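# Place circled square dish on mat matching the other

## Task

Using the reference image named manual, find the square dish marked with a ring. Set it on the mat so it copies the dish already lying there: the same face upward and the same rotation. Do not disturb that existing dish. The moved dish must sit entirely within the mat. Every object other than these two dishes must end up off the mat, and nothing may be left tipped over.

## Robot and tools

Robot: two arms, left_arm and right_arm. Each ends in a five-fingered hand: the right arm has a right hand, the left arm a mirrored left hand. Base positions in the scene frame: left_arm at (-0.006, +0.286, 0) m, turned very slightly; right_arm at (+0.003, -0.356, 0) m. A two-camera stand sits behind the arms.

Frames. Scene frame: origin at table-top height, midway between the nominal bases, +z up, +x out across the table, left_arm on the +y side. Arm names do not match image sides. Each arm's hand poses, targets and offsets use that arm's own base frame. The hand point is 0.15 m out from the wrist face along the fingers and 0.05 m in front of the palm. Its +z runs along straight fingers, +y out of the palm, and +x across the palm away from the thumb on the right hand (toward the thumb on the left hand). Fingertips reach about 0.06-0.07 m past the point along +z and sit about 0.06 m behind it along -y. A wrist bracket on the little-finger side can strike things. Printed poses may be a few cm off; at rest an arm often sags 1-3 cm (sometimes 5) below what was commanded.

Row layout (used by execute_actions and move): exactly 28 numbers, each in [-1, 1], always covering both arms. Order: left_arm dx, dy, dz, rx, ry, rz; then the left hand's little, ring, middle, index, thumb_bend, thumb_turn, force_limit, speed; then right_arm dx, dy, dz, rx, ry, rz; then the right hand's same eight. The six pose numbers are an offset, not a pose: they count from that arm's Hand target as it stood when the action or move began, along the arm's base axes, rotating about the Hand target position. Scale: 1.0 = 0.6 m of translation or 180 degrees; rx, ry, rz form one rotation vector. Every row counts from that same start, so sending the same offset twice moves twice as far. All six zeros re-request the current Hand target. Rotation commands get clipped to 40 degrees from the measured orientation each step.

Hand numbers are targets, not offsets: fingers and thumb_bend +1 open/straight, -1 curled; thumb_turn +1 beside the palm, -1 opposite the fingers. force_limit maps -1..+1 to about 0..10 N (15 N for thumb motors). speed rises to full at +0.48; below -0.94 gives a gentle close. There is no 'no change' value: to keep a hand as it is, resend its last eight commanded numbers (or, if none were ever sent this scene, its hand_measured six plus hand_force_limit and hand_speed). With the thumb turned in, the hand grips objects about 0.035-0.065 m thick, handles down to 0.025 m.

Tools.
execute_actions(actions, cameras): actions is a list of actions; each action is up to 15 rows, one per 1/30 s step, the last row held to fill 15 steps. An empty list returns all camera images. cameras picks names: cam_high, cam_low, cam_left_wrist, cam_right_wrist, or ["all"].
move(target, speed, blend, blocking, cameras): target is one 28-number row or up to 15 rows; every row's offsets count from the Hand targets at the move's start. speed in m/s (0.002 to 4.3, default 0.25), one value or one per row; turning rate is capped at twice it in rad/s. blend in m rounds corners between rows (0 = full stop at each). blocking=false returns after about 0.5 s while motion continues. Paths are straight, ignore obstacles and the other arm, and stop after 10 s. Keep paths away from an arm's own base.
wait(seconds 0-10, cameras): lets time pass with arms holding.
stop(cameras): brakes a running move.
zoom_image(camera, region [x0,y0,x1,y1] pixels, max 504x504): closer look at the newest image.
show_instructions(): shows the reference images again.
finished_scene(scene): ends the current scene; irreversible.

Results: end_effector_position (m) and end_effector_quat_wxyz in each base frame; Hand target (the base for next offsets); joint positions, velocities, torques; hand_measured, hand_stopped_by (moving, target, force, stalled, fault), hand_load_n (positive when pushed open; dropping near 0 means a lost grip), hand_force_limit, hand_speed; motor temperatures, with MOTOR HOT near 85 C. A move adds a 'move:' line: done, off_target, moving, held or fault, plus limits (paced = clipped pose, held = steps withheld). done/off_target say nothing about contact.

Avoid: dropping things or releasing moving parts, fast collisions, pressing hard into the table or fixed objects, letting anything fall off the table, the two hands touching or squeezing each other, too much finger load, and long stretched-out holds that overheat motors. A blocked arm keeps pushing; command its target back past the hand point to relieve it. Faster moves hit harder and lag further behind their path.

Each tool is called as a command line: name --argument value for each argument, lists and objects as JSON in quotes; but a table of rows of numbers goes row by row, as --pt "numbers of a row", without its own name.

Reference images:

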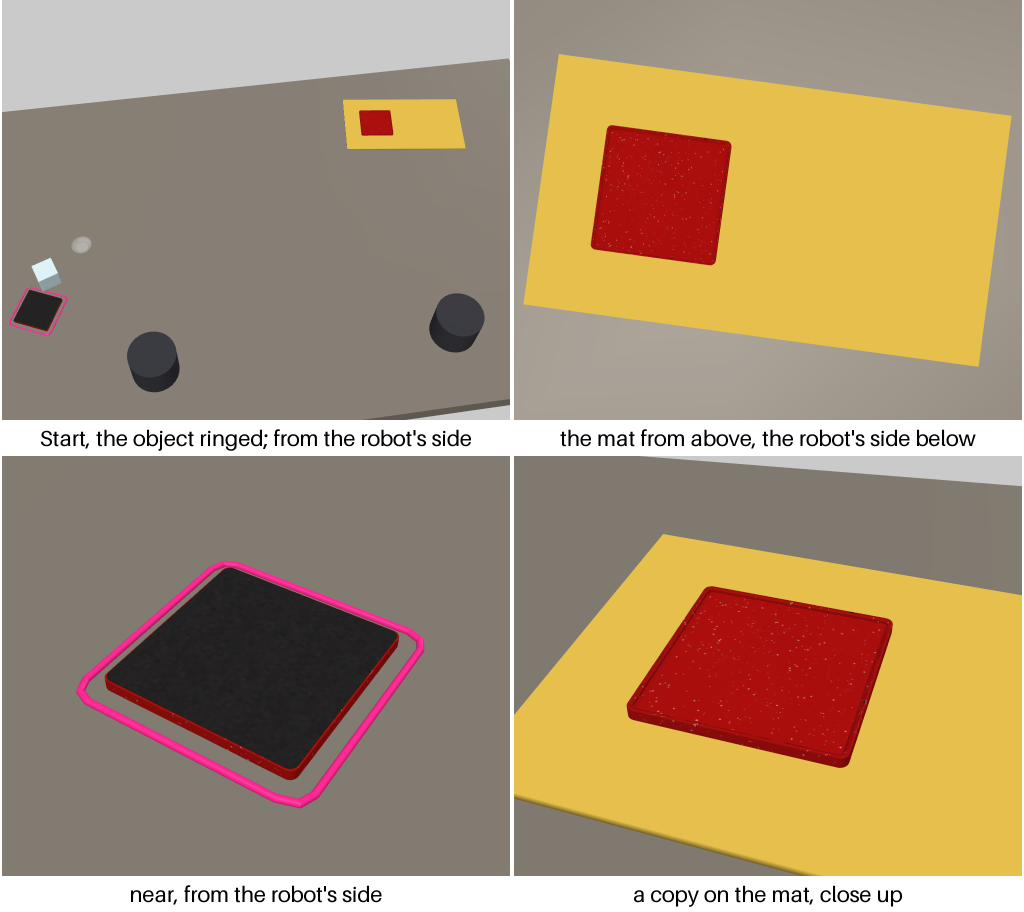

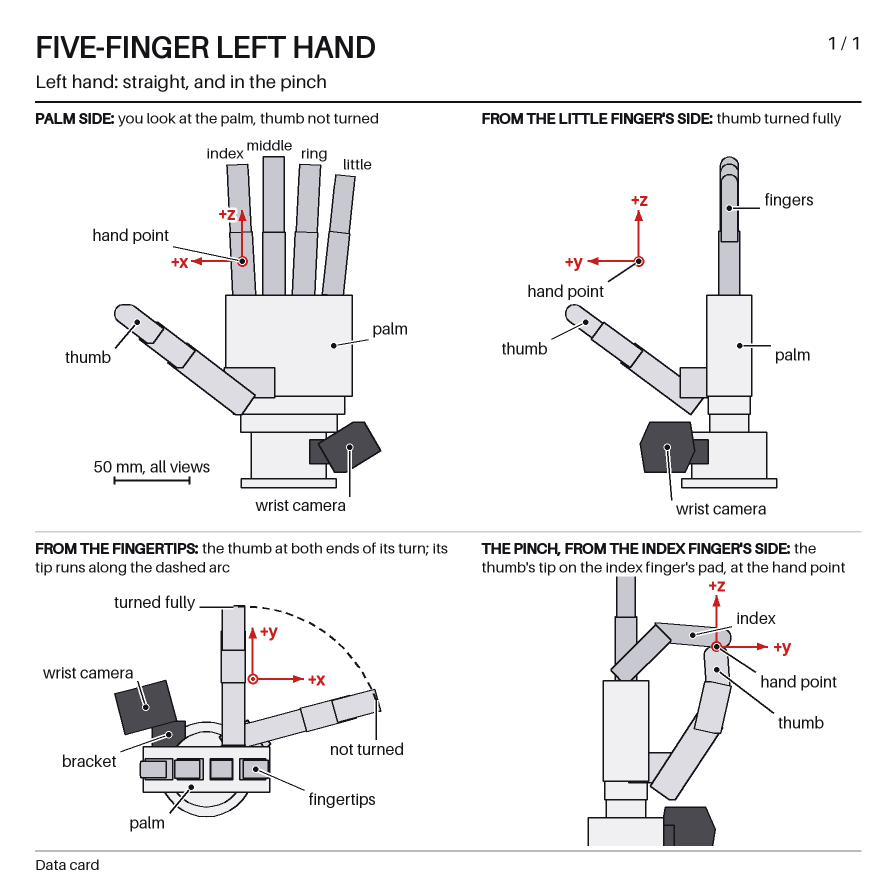

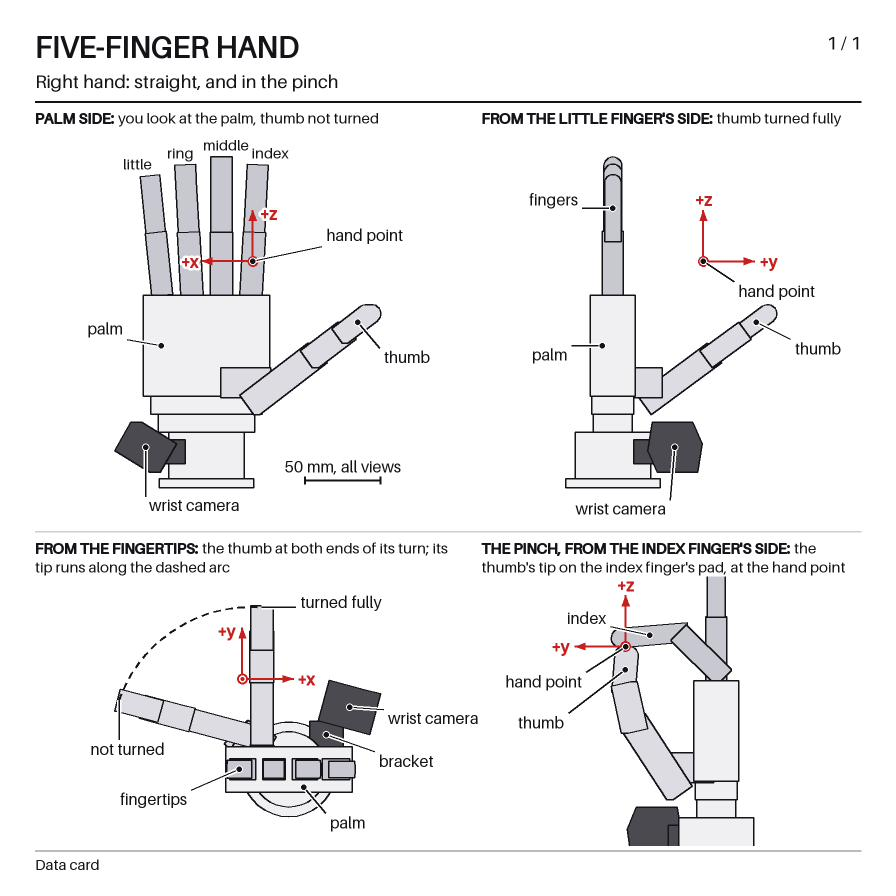

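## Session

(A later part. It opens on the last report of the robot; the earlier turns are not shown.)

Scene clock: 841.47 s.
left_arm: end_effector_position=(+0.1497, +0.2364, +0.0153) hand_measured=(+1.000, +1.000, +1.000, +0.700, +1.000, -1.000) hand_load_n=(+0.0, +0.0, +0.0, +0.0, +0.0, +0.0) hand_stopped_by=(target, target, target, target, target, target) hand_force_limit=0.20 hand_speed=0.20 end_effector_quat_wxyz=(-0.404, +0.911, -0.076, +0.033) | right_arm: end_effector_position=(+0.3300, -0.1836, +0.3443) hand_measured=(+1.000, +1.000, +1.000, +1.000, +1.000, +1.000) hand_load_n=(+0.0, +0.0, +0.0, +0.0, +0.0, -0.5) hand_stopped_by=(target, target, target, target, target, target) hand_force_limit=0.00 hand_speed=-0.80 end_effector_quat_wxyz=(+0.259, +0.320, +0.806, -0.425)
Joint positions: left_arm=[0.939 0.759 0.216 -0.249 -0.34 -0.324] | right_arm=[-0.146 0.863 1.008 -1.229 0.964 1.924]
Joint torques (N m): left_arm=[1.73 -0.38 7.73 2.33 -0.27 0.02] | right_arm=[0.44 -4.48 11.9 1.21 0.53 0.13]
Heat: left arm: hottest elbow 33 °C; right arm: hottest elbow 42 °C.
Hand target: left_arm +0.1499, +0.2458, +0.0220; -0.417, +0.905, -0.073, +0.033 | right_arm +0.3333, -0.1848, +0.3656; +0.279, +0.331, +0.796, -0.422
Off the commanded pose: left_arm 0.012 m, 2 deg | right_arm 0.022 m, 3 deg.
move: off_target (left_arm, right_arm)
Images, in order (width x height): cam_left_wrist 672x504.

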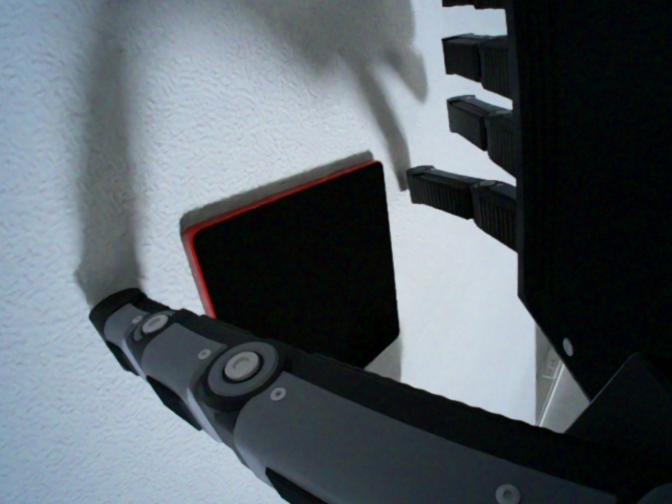

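move --target '[0.005,0.033,-0.006,0,0,0,1,1,1,0.7,1,-1,0.2,0.2,0,0,0,0,0,0,1,1,1,1,1,1,0,-0.8]' --speed 0.06 --cameras '["cam_left_wrist"]'

zoom_image --camera "cam_left_wrist" --region '[60, 120, 460, 400]'

Scene clock: 854.03 s.
left_arm: end_effector_position=(+0.1518, +0.2455, +0.0110) hand_measured=(+1.000, +1.000, +1.000, +0.700, +1.000, -1.000) hand_load_n=(+0.0, +0.0, +0.0, +0.0, +2.5, -1.5) hand_stopped_by=(target, target, target, target, target, target) hand_force_limit=0.20 hand_speed=0.20 end_effector_quat_wxyz=(-0.402, +0.911, -0.083, +0.039) | right_arm: end_effector_position=(+0.3300, -0.1836, +0.3443) hand_measured=(+1.000, +1.000, +1.000, +1.000, +1.000, +1.000) hand_load_n=(+0.0, +0.0, +0.0, +0.0, -0.5, +0.0) hand_stopped_by=(target, target, target, target, target, target) hand_force_limit=0.00 hand_speed=-0.80 end_effector_quat_wxyz=(+0.259, +0.320, +0.806, -0.425)
Joint positions: left_arm=[0.976 0.822 0.222 -0.183 -0.297 -0.289] | right_arm=[-0.146 0.863 1.008 -1.229 0.964 1.924]
Joint torques (N m): left_arm=[2.37 1.2 9.01 3.23 -0.6 0.01] | right_arm=[0.44 -4.42 11.88 1.24 0.53 0.13]
Heat: left arm: hottest elbow 33 °C; right arm: hottest elbow 42 °C.
Hand target: left_arm +0.1529, +0.2656, +0.0184; -0.417, +0.905, -0.073, +0.033 | right_arm +0.3333, -0.1848, +0.3656; +0.279, +0.331, +0.796, -0.422
Off the commanded pose: left_arm 0.021 m, 2 deg | right_arm 0.022 m, 3 deg.
move: off_target (left_arm, right_arm)
Images, in order (width x height): cam_left_wrist 672x504.

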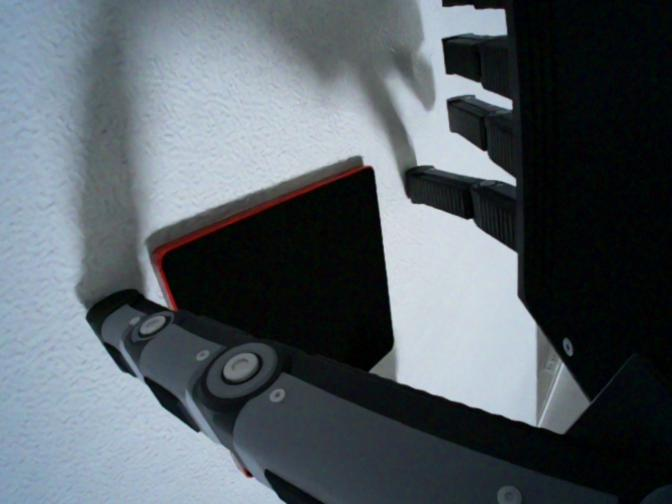

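Scaled by 1.260 from the camera's 672x504 image, which has a finer 960x720 frame.

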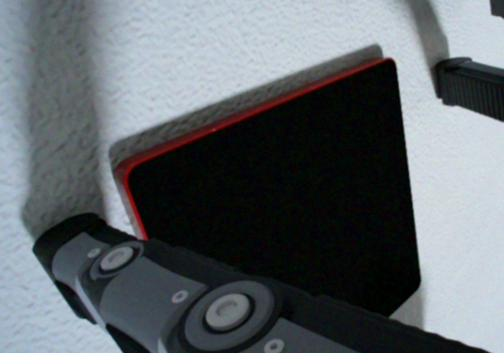

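move --target '[0.0,0.0,0.006,0,0,0,1,1,1,0.7,1,-1,0.2,0.2,0,0,0,0,0,0,1,1,1,1,1,1,0,-0.8]' --speed 0.06 --cameras '["cam_left_wrist"]'

zoom_image --camera "cam_left_wrist" --region '[60, 120, 460, 400]'

Scene clock: 864.77 s.
left_arm: end_effector_position=(+0.1522, +0.2461, +0.0117) hand_measured=(+1.000, +1.000, +1.000, +0.700, +1.000, -1.000) hand_load_n=(-0.5, +0.0, +0.0, +0.0, +2.5, -1.5) hand_stopped_by=(target, target, target, target, target, target) hand_force_limit=0.20 hand_speed=0.20 end_effector_quat_wxyz=(-0.402, +0.911, -0.083, +0.039) | right_arm: end_effector_position=(+0.3300, -0.1836, +0.3443) hand_measured=(+1.000, +1.000, +1.000, +1.000, +1.000, +1.000) hand_load_n=(+0.0, +0.0, +0.0, +0.0, +0.0, +0.0) hand_stopped_by=(target, target, target, target, target, target) hand_force_limit=0.00 hand_speed=-0.80 end_effector_quat_wxyz=(+0.259, +0.320, +0.806, -0.425)
Joint positions: left_arm=[0.976 0.822 0.224 -0.183 -0.297 -0.289] | right_arm=[-0.146 0.863 1.008 -1.229 0.964 1.924]
Joint torques (N m): left_arm=[2.37 0.38 9.5 2.5 -0.61 0.01] | right_arm=[0.44 -4.48 11.88 1.21 0.53 0.13]
Heat: left arm: hottest elbow 34 °C; right arm: hottest elbow 42 °C.
Hand target: left_arm +0.1529, +0.2656, +0.0220; -0.417, +0.905, -0.073, +0.033 | right_arm +0.3333, -0.1848, +0.3656; +0.279, +0.331, +0.796, -0.422
Off the commanded pose: left_arm 0.022 m, 2 deg | right_arm 0.022 m, 3 deg.
move: off_target (left_arm, right_arm)
Images, in order (width x height): cam_left_wrist 672x504.

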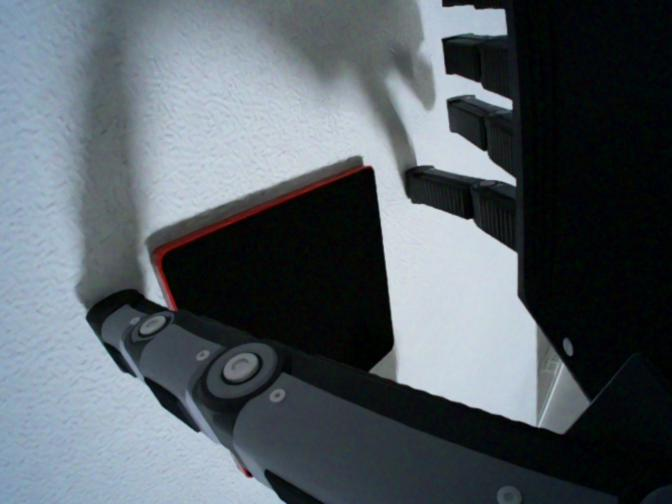

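Scaled by 1.260 from the camera's 672x504 image, which has a finer 960x720 frame.

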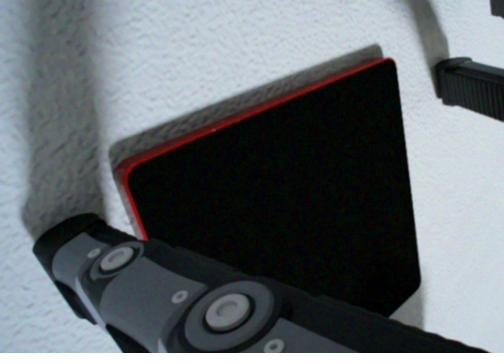

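move --target '[0.0,0.0,0.008,0,0,0,1,1,1,0.7,1,-1,0.2,0.2,0,0,0,0,0,0,1,1,1,1,1,1,0,-0.8]' --speed 0.06 --cameras '["cam_high","cam_left_wrist"]'

zoom_image --camera "cam_high" --region '[310, 50, 380, 105]'

Scene clock: 897.57 s.
left_arm: end_effector_position=(+0.1519, +0.2458, +0.0115) hand_measured=(+1.000, +1.000, +1.000, +0.700, +1.000, -1.000) hand_load_n=(+0.0, +0.0, +0.0, +0.5, +2.0, -1.0) hand_stopped_by=(target, target, target, target, target, target) hand_force_limit=0.20 hand_speed=0.20 end_effector_quat_wxyz=(-0.402, +0.911, -0.084, +0.038) | right_arm: end_effector_position=(+0.3300, -0.1836, +0.3443) hand_measured=(+1.000, +1.000, +1.000, +1.000, +1.000, +1.000) hand_load_n=(+0.0, +0.0, +0.0, +0.0, +0.0, +0.0) hand_stopped_by=(target, target, target, target, target, target) hand_force_limit=0.00 hand_speed=-0.80 end_effector_quat_wxyz=(+0.259, +0.320, +0.806, -0.425)
Joint positions: left_arm=[0.976 0.822 0.224 -0.184 -0.297 -0.287] | right_arm=[-0.146 0.863 1.008 -1.229 0.964 1.924]
Joint torques (N m): left_arm=[2.37 -0.67 10.13 1.59 -0.63 0.01] | right_arm=[0.56 -4.42 11.88 1.18 0.53 0.13]
Heat: left arm: hottest elbow 35 °C; right arm: hottest elbow 42 °C.
Hand target: left_arm +0.1529, +0.2656, +0.0268; -0.417, +0.905, -0.073, +0.033 | right_arm +0.3333, -0.1848, +0.3656; +0.279, +0.331, +0.796, -0.422
Off the commanded pose: left_arm 0.025 m, 2 deg | right_arm 0.022 m, 3 deg.
move: off_target (left_arm, right_arm)
Images, in order (width x height): cam_high 896x504, cam_left_wrist 672x504.

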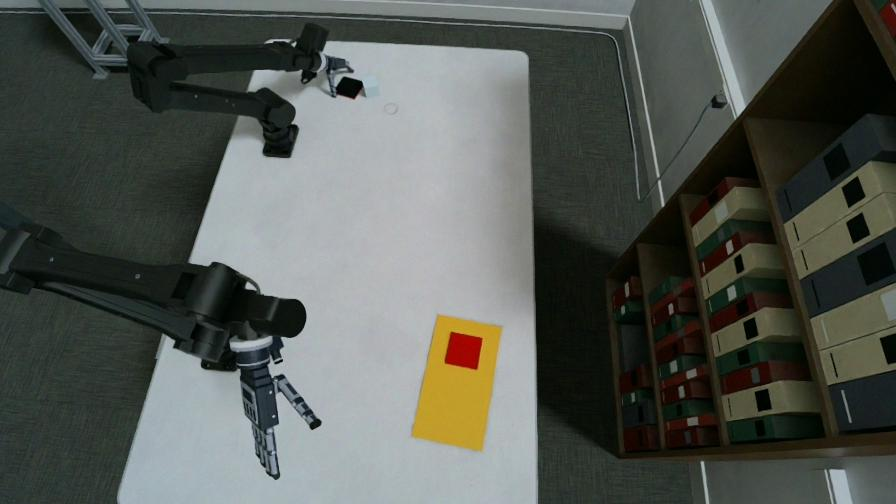

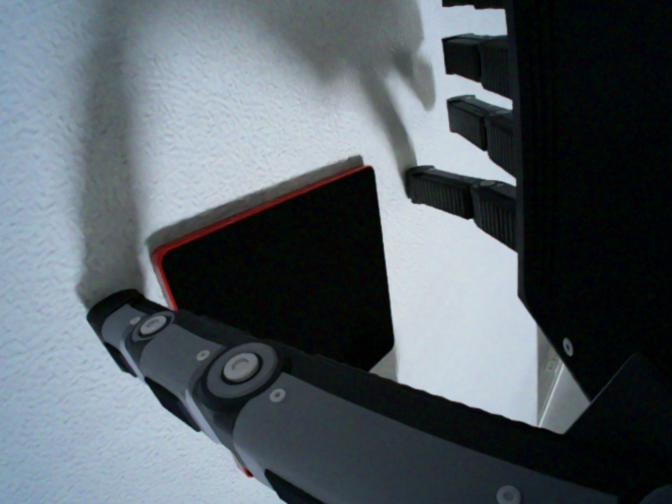

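Scaled by 7.200 from the camera's 896x504 image, which has a finer 1280x720 frame.

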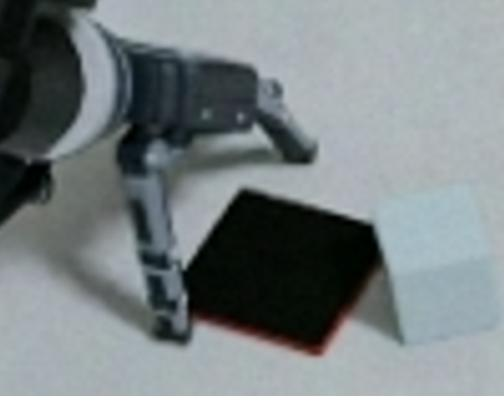

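move --pt "0 -0.0143 0.03 0 0 0 1 1 1 0.7 1 -1 0.2 0.2 0 0 0 0 0 0 1 1 1 1 1 1 0 -0.8" --pt "0.0132 -0.0163 0.03 0 0 0.0389 1 1 1 0.7 1 -1 0.2 0.2 0 0 0 0 0 0 1 1 1 1 1 1 0 -0.8" --pt "0.0132 -0.0163 -0.009 0 0 0.0389 1 1 1 0.7 1 -1 0.2 0.2 0 0 0 0 0 0 1 1 1 1 1 1 0 -0.8" --speed 0.1 --blend '[0.01,0,0]' --cameras '["cam_high","cam_left_wrist"]'

zoom_image --camera "cam_high" --region '[310, 50, 380, 105]'

Scene clock: 965.07 s.
left_arm: end_effector_position=(+0.1523, +0.2491, +0.0136) hand_measured=(+1.000, +1.000, +1.000, +0.700, +1.000, -1.000) hand_load_n=(+0.0, +0.0, +0.0, +0.0, +0.0, +0.0) hand_stopped_by=(target, target, target, target, target, target) hand_force_limit=0.20 hand_speed=0.20 end_effector_quat_wxyz=(-0.405, +0.914, -0.020, -0.002) | right_arm: end_effector_position=(+0.3300, -0.1836, +0.3443) hand_measured=(+1.000, +1.000, +1.000, +1.000, +1.000, +1.000) hand_load_n=(+0.0, +0.0, +0.0, +0.0, +0.0, +0.0) hand_stopped_by=(target, target, target, target, target, target) hand_force_limit=0.00 hand_speed=-0.80 end_effector_quat_wxyz=(+0.259, +0.320, +0.806, -0.425)
Joint positions: left_arm=[0.882 0.865 0.259 -0.252 -0.478 -0.464] | right_arm=[-0.146 0.863 1.008 -1.229 0.964 1.924]
Joint torques (N m): left_arm=[0.32 -1.32 7.71 2.17 -0.6 -0.16] | right_arm=[0.38 -4.42 11.93 1.21 0.53 0.11]
Motor temperatures (°C): left_arm=[25 28 37 23 23 25] | right_arm=[24 25 43 22 26 26]
Heat: left arm: hottest elbow 37 °C; right arm: hottest elbow 43 °C.
Hand target: left_arm +0.1608, +0.2558, +0.0214; -0.418, +0.908, -0.017, +0.008 | right_arm +0.3333, -0.1848, +0.3656; +0.279, +0.331, +0.796, -0.422
Off the commanded pose: left_arm 0.013 m, 2 deg | right_arm 0.022 m, 3 deg.
move: off_target (left_arm, right_arm); blend cut to 0.0096 m at target 1
Images, in order (width x height): cam_high 896x504, cam_left_wrist 672x504.

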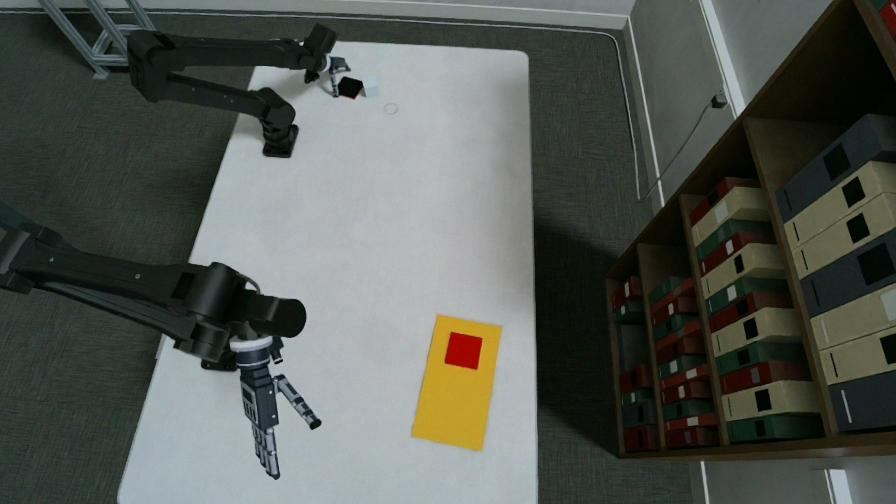

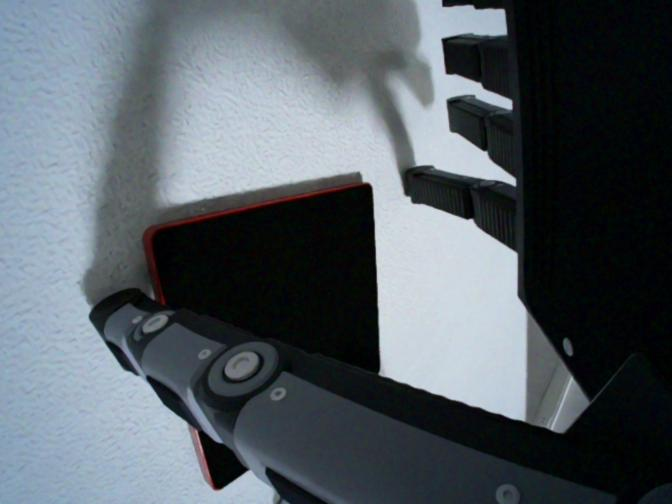

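Scaled by 7.200 from the camera's 896x504 image, which has a finer 1280x720 frame.

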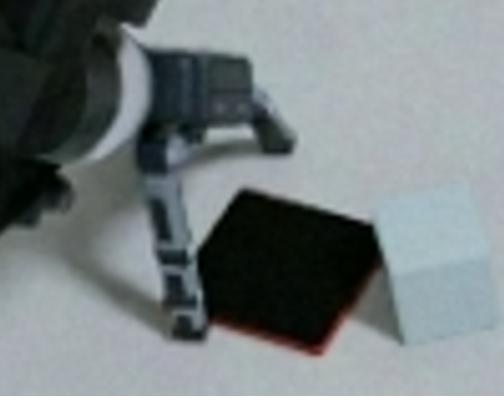

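move --target '[0,0,0,0,0,0,1,1,1,0.1,1,-1,-0.1,-0.85,0,0,0,0,0,0,1,1,1,1,1,1,0,-0.8]' --speed 0.1 --cameras '["cam_high","cam_left_wrist"]'

zoom_image --camera "cam_high" --region '[310, 50, 380, 105]'

Scene clock: 979.10 s.
left_arm: end_effector_position=(+0.1532, +0.2550, +0.0177) hand_measured=(+1.000, +1.000, +1.000, +0.258, +1.000, -1.000) hand_load_n=(+0.0, +0.0, +0.0, +4.0, +0.5, -0.5) hand_stopped_by=(target, target, target, force, target, target) hand_force_limit=-0.10 hand_speed=-0.85 end_effector_quat_wxyz=(-0.417, +0.909, -0.011, -0.001) | right_arm: end_effector_position=(+0.3300, -0.1836, +0.3443) hand_measured=(+1.000, +1.000, +1.000, +1.000, +1.000, +1.000) hand_load_n=(+0.0, +0.0, +0.0, +0.0, +0.0, +0.0) hand_stopped_by=(target, target, target, target, target, target) hand_force_limit=0.00 hand_speed=-0.80 end_effector_quat_wxyz=(+0.259, +0.320, +0.806, -0.425)
Joint positions: left_arm=[0.882 0.865 0.259 -0.229 -0.495 -0.47] | right_arm=[-0.146 0.863 1.008 -1.229 0.964 1.924]
Joint torques (N m): left_arm=[0.38 -1.14 7.75 1.21 -0.3 -0.11] | right_arm=[0.44 -4.42 11.89 1.2 0.54 0.13]
Heat: left arm: hottest elbow 36 °C; right arm: hottest elbow 43 °C.
Hand target: left_arm +0.1608, +0.2558, +0.0214; -0.418, +0.908, -0.017, +0.008 | right_arm +0.3333, -0.1848, +0.3656; +0.279, +0.331, +0.796, -0.422
Off the commanded pose: left_arm 0.008 m, 1 deg | right_arm 0.022 m, 3 deg.
move: off_target (right_arm)
Images, in order (width x height): cam_high 896x504, cam_left_wrist 672x504.

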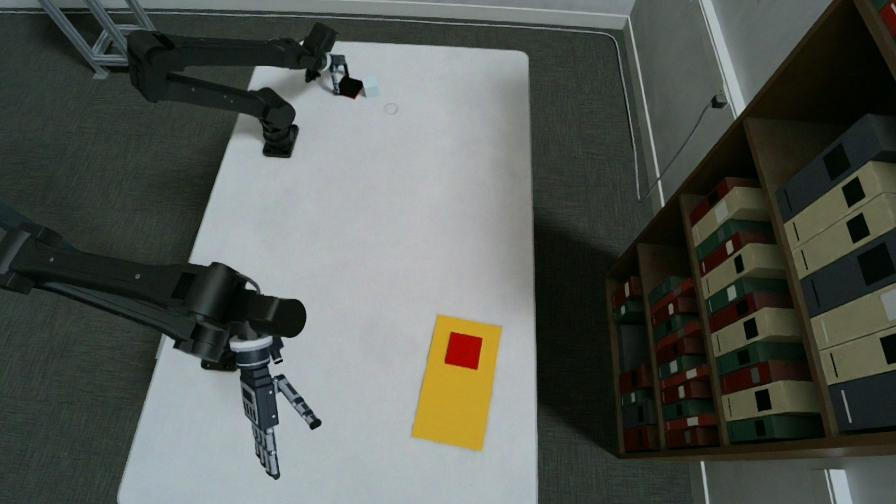

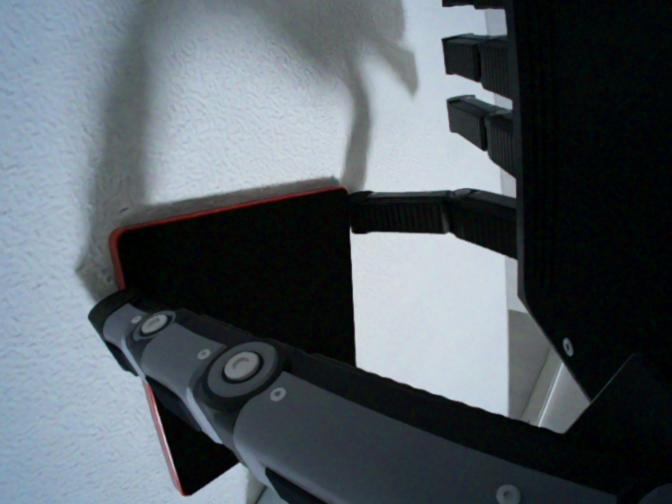

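Scaled by 7.200 from the camera's 896x504 image, which has a finer 1280x720 frame.

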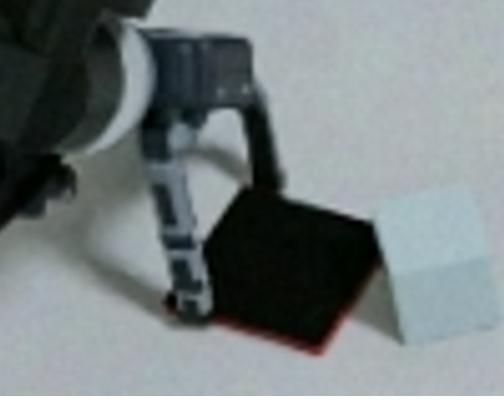

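move --target '[0,0,0.15,0,0,0,1,1,1,0.1,1,-1,-0.1,-0.85,0,0,0,0,0,0,1,1,1,1,1,1,0,-0.8]' --speed 0.08 --cameras '["cam_high","cam_left_wrist"]'

zoom_image --camera "cam_high" --region '[290, 20, 390, 100]'

Scene clock: 997.47 s.
left_arm: end_effector_position=(+0.1469, +0.2431, +0.0788) hand_measured=(+1.000, +1.000, +1.000, +0.258, +1.000, -1.000) hand_load_n=(+0.0, +0.0, +0.0, +0.0, +0.0, +0.0) hand_stopped_by=(target, target, target, force, target, target) hand_force_limit=-0.10 hand_speed=-0.85 end_effector_quat_wxyz=(-0.394, +0.919, -0.021, -0.011) | right_arm: end_effector_position=(+0.3300, -0.1836, +0.3443) hand_measured=(+1.000, +1.000, +1.000, +1.000, +1.000, +1.000) hand_load_n=(+0.0, +0.0, +0.0, +0.0, +0.0, -0.5) hand_stopped_by=(target, target, target, target, target, target) hand_force_limit=0.00 hand_speed=-0.80 end_effector_quat_wxyz=(+0.259, +0.320, +0.806, -0.425)
Joint positions: left_arm=[0.882 0.699 0.403 -0.594 -0.481 -0.47] | right_arm=[-0.146 0.863 1.008 -1.229 0.964 1.924]
Joint torques (N m): left_arm=[0.44 -1.73 12.45 0.76 -0.46 -0.1] | right_arm=[0.44 -4.54 11.92 1.2 0.53 0.13]
Heat: left arm: hottest elbow 35 °C; right arm: hottest elbow 43 °C.
Hand target: left_arm +0.1608, +0.2558, +0.1114; -0.418, +0.908, -0.017, +0.008 | right_arm +0.3333, -0.1848, +0.3656; +0.279, +0.331, +0.796, -0.422
Off the commanded pose: left_arm 0.038 m, 4 deg | right_arm 0.022 m, 3 deg.
move: off_target (left_arm, right_arm)
Images, in order (width x height): cam_high 896x504, cam_left_wrist 672x504.

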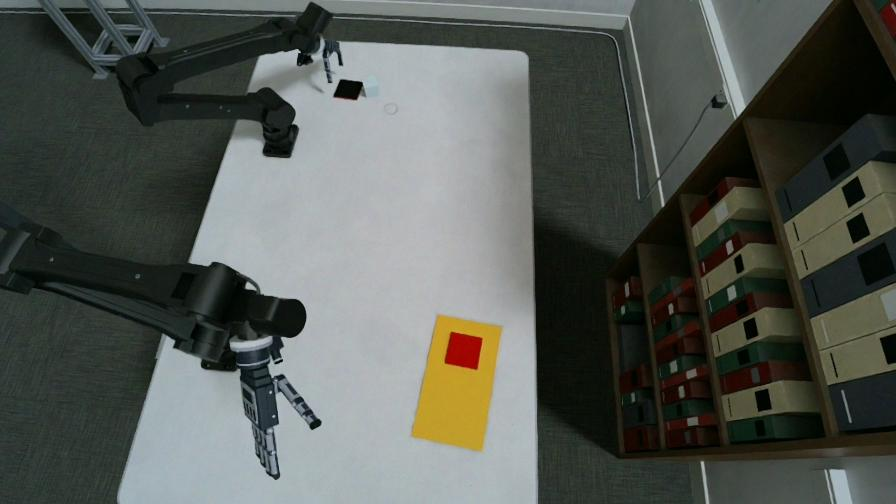

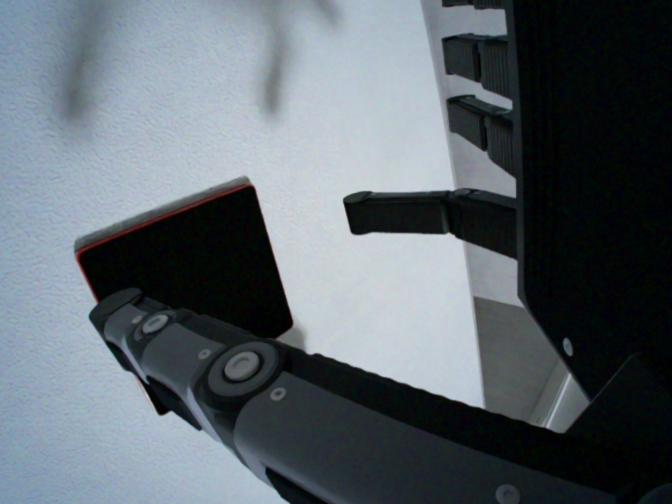

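Scaled by 5.040 from the camera's 896x504 image, which has a finer 1280x720 frame.

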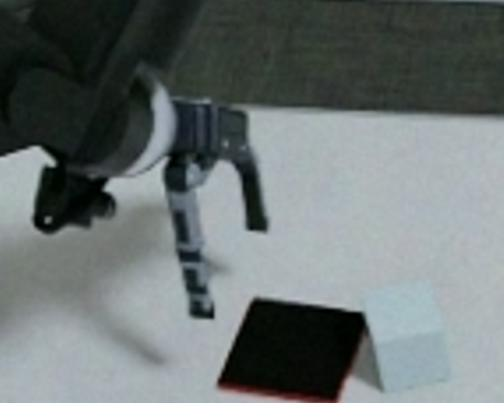

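move --pt "0.012 -0.0413 -0.0907 0.0221 0.0019 0.0333 1 1 1 0.7 1 -1 0.2 0.2 0 0 0 0 0 0 1 1 1 1 1 1 0 -0.8" --pt "0.012 -0.0413 -0.1482 0.0221 0.0019 0.0333 1 1 1 0.7 1 -1 0.2 0.2 0 0 0 0 0 0 1 1 1 1 1 1 0 -0.8" --speed 0.12 --cameras '["cam_high","cam_left_wrist"]'

zoom_image --camera "cam_high" --region '[310, 50, 380, 105]'

Scene clock: 1087.97 s.
left_arm: end_effector_position=(+0.1606, +0.2270, +0.0169) hand_measured=(+1.000, +1.000, +1.000, +0.700, +1.000, -1.000) hand_load_n=(+0.0, +0.0, +0.0, +0.0, +0.0, +0.0) hand_stopped_by=(target, target, target, target, target, target) hand_force_limit=0.20 hand_speed=0.20 end_effector_quat_wxyz=(-0.440, +0.897, +0.026, -0.027) | right_arm: end_effector_position=(+0.3300, -0.1836, +0.3443) hand_measured=(+1.000, +1.000, +1.000, +1.000, +1.000, +1.000) hand_load_n=(+0.0, +0.0, +0.0, +0.0, +0.0, +0.0) hand_stopped_by=(target, target, target, target, target, target) hand_force_limit=0.00 hand_speed=-0.80 end_effector_quat_wxyz=(+0.259, +0.320, +0.806, -0.425)
Joint positions: left_arm=[0.654 0.842 0.25 -0.375 -0.733 -0.737] | right_arm=[-0.146 0.863 1.008 -1.229 0.964 1.924]
Joint torques (N m): left_arm=[0.56 -0.85 7.24 1.91 -0.77 -0.13] | right_arm=[0.44 -4.37 11.89 1.21 0.54 0.13]
Motor temperatures (°C): left_arm=[24 28 42 23 23 25] | right_arm=[24 25 43 22 26 26]
Heat: left arm: hottest elbow 42 °C; right arm: hottest elbow 43 °C.
Hand target: left_arm +0.1680, +0.2310, +0.0225; -0.449, +0.893, +0.029, -0.017 | right_arm +0.3333, -0.1848, +0.3656; +0.279, +0.331, +0.796, -0.422
Off the commanded pose: left_arm 0.010 m, 2 deg | right_arm 0.022 m, 3 deg.
move: off_target (right_arm)
Images, in order (width x height): cam_high 896x504, cam_left_wrist 672x504.

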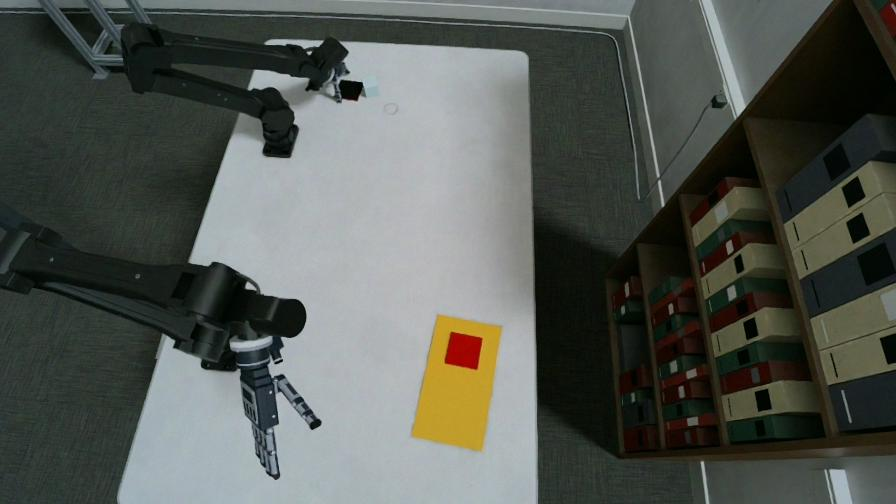

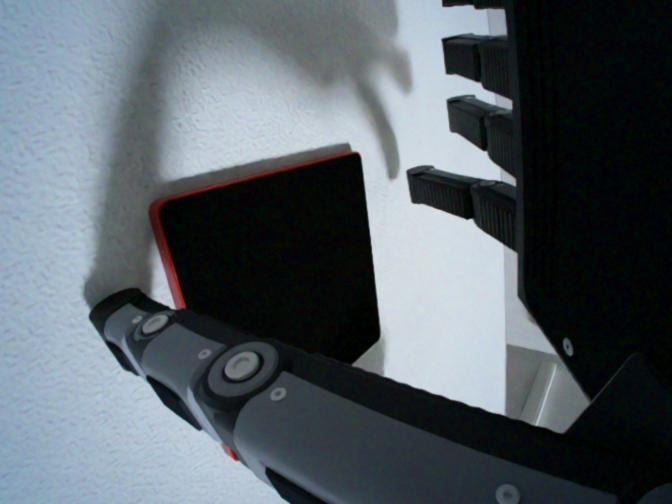

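Scaled by 7.200 from the camera's 896x504 image, which has a finer 1280x720 frame.

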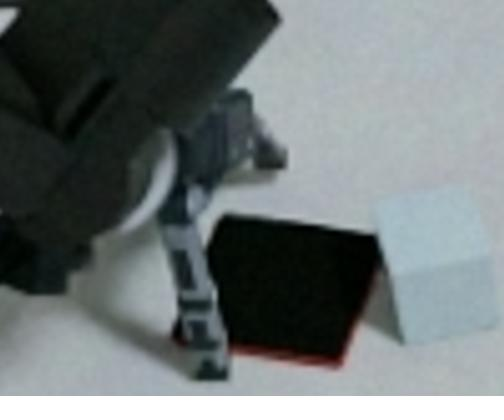

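move --pt "0.0 0.0217 -0.001 0 0 0 1 1 1 0.7 1 -1 0.2 0.2 0 0 0 0 0 0 1 1 1 1 1 1 0 -0.8" --pt "0.0 0.0217 -0.001 0 0 0 1 1 1 0.0 1 -1 0.3 -0.85 0 0 0 0 0 0 1 1 1 1 1 1 0 -0.8" --speed 0.08 --cameras '["cam_high","cam_left_wrist"]'

zoom_image --camera "cam_high" --region '[310, 50, 380, 105]'

zoom_image --camera "cam_left_wrist" --region '[60, 180, 400, 460]'

Scene clock: 1104.50 s.
left_arm: end_effector_position=(+0.1658, +0.2344, +0.0160) hand_measured=(+1.000, +1.000, +1.000, +0.286, +1.000, -1.000) hand_load_n=(+0.0, +0.0, +0.0, +6.0, +2.0, -1.5) hand_stopped_by=(target, target, target, force, target, target) hand_force_limit=0.30 hand_speed=-0.85 end_effector_quat_wxyz=(-0.442, +0.897, +0.017, -0.020) | right_arm: end_effector_position=(+0.3300, -0.1836, +0.3443) hand_measured=(+1.000, +1.000, +1.000, +1.000, +1.000, +1.000) hand_load_n=(+0.0, +0.0, +0.0, +0.0, +0.0, +0.0) hand_stopped_by=(target, target, target, target, target, target) hand_force_limit=0.00 hand_speed=-0.80 end_effector_quat_wxyz=(+0.259, +0.320, +0.806, -0.425)
Joint positions: left_arm=[0.68 0.87 0.25 -0.306 -0.704 -0.685] | right_arm=[-0.146 0.863 1.008 -1.229 0.964 1.924]
Joint torques (N m): left_arm=[1.96 -0.32 7.73 1.95 -0.62 -0.02] | right_arm=[0.44 -4.54 11.9 1.22 0.53 0.13]
Heat: left arm: hottest elbow 38 °C; right arm: hottest elbow 43 °C.
Hand target: left_arm +0.1680, +0.2441, +0.0219; -0.449, +0.893, +0.029, -0.017 | right_arm +0.3333, -0.1848, +0.3656; +0.279, +0.331, +0.796, -0.422
Off the commanded pose: left_arm 0.011 m, 2 deg | right_arm 0.022 m, 3 deg.
move: off_target (left_arm, right_arm); target 2's new numbers were sent with left_arm's hand 0.012 m and 2 deg from that target
Images, in order (width x height): cam_high 896x504, cam_left_wrist 672x504.

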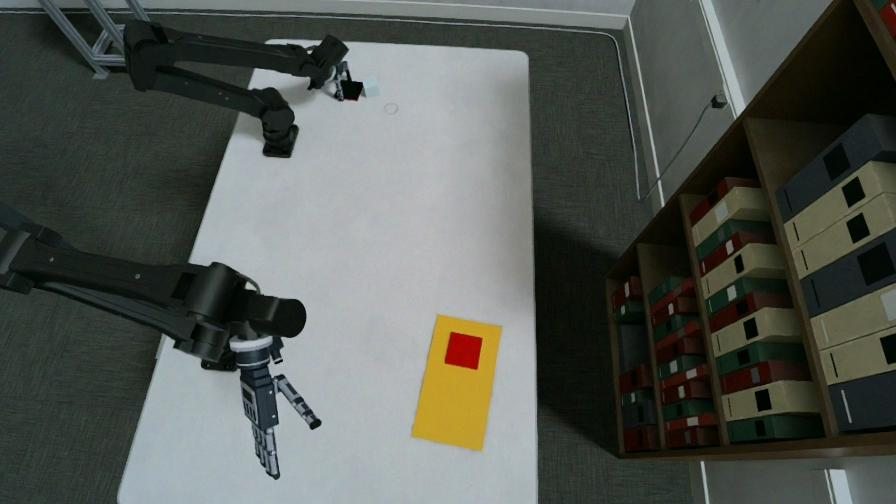

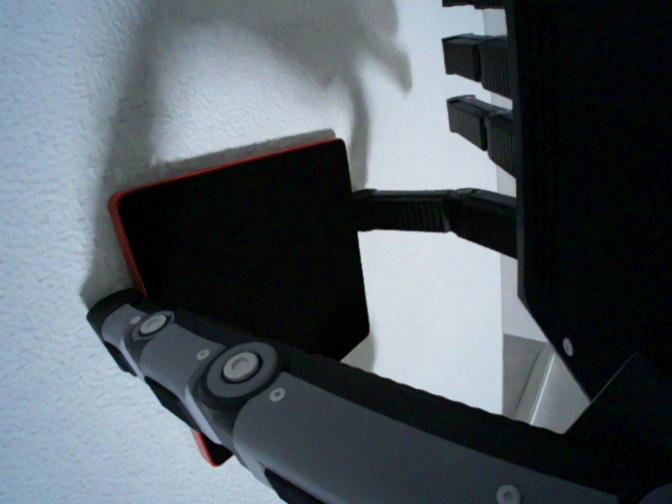

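Scaled by 7.200 from the camera's 896x504 image, which has a finer 1280x720 frame.

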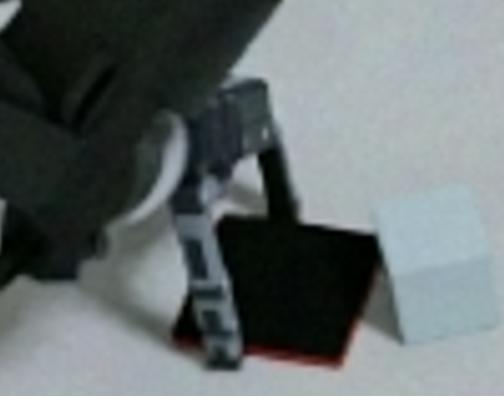

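Scaled by 1.482 from the camera's 672x504 image, which has a finer 960x720 frame.

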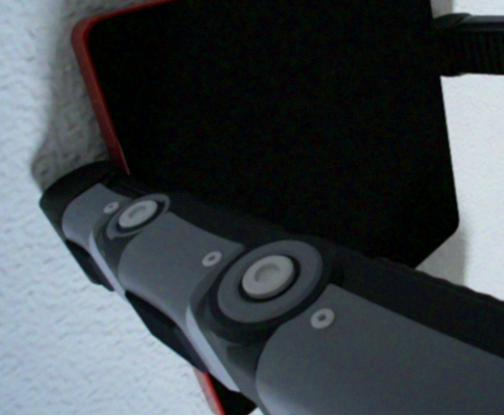

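move --target '[0.0,0.0,0.07,0,0,0,1,1,1,0.0,1,-1,0.3,-0.85,0,0,0,0,0,0,1,1,1,1,1,1,0,-0.8]' --speed 0.06 --cameras '["cam_high","cam_left_wrist"]'

zoom_image --camera "cam_high" --region '[310, 40, 380, 95]'

Scene clock: 1113.53 s.
left_arm: end_effector_position=(+0.1558, +0.2290, +0.0358) hand_measured=(+1.000, +1.000, +1.000, +0.286, +1.000, -1.000) hand_load_n=(+0.0, +0.0, +0.0, +0.0, +0.0, +0.0) hand_stopped_by=(target, target, target, force, target, target) hand_force_limit=0.30 hand_speed=-0.85 end_effector_quat_wxyz=(-0.432, +0.901, +0.016, -0.032) | right_arm: end_effector_position=(+0.3300, -0.1836, +0.3443) hand_measured=(+1.000, +1.000, +1.000, +1.000, +1.000, +1.000) hand_load_n=(+0.0, +0.0, +0.0, +0.0, +0.0, -0.5) hand_stopped_by=(target, target, target, target, target, target) hand_force_limit=0.00 hand_speed=-0.80 end_effector_quat_wxyz=(+0.259, +0.320, +0.806, -0.425)
Joint positions: left_arm=[0.689 0.777 0.291 -0.473 -0.702 -0.688] | right_arm=[-0.146 0.863 1.008 -1.229 0.964 1.924]
Joint torques (N m): left_arm=[1.44 -1.79 11.43 0.62 -0.65 -0.04] | right_arm=[0.44 -4.48 11.89 1.21 0.53 0.12]
Heat: left arm: hottest elbow 38 °C; right arm: hottest elbow 44 °C.
Hand target: left_arm +0.1680, +0.2441, +0.0639; -0.449, +0.893, +0.029, -0.017 | right_arm +0.3333, -0.1848, +0.3656; +0.279, +0.331, +0.796, -0.422
Off the commanded pose: left_arm 0.034 m, 3 deg | right_arm 0.022 m, 3 deg.
move: off_target (left_arm, right_arm)
Images, in order (width x height): cam_high 896x504, cam_left_wrist 672x504.

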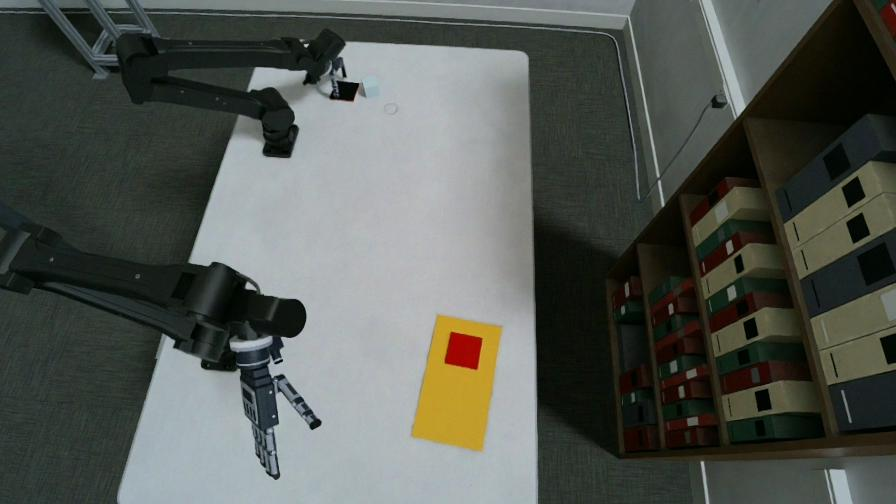

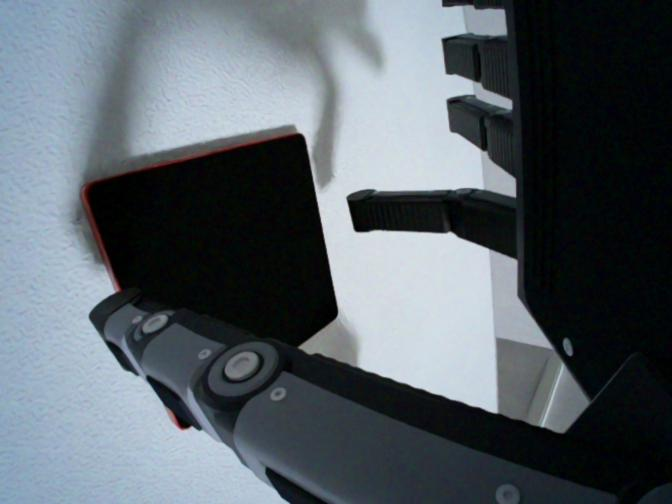

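Scaled by 7.200 from the camera's 896x504 image, which has a finer 1280x720 frame.

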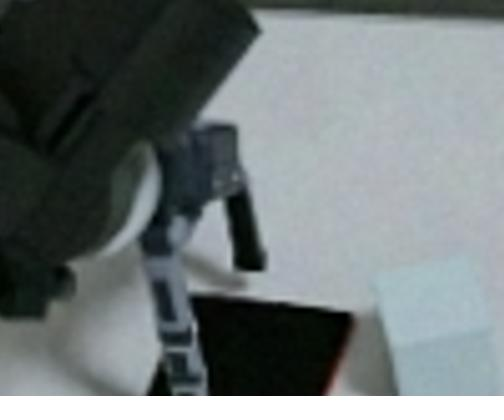

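zoom_image --camera "cam_high" --region '[310, 60, 380, 115]'

zoom_image --camera "cam_left_wrist" --region '[50, 120, 390, 440]'

Scaled by 7.200 from the camera's 896x504 image, which has a finer 1280x720 frame.

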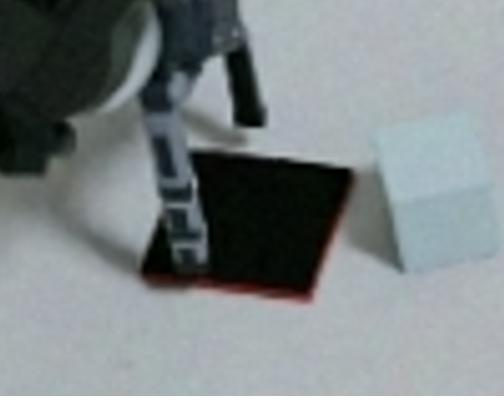

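Scaled by 1.482 from the camera's 672x504 image, which has a finer 960x720 frame.

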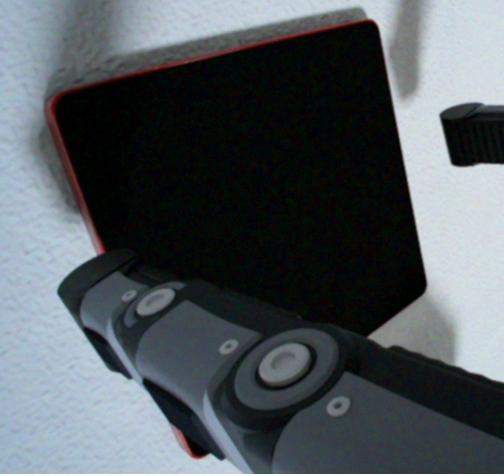

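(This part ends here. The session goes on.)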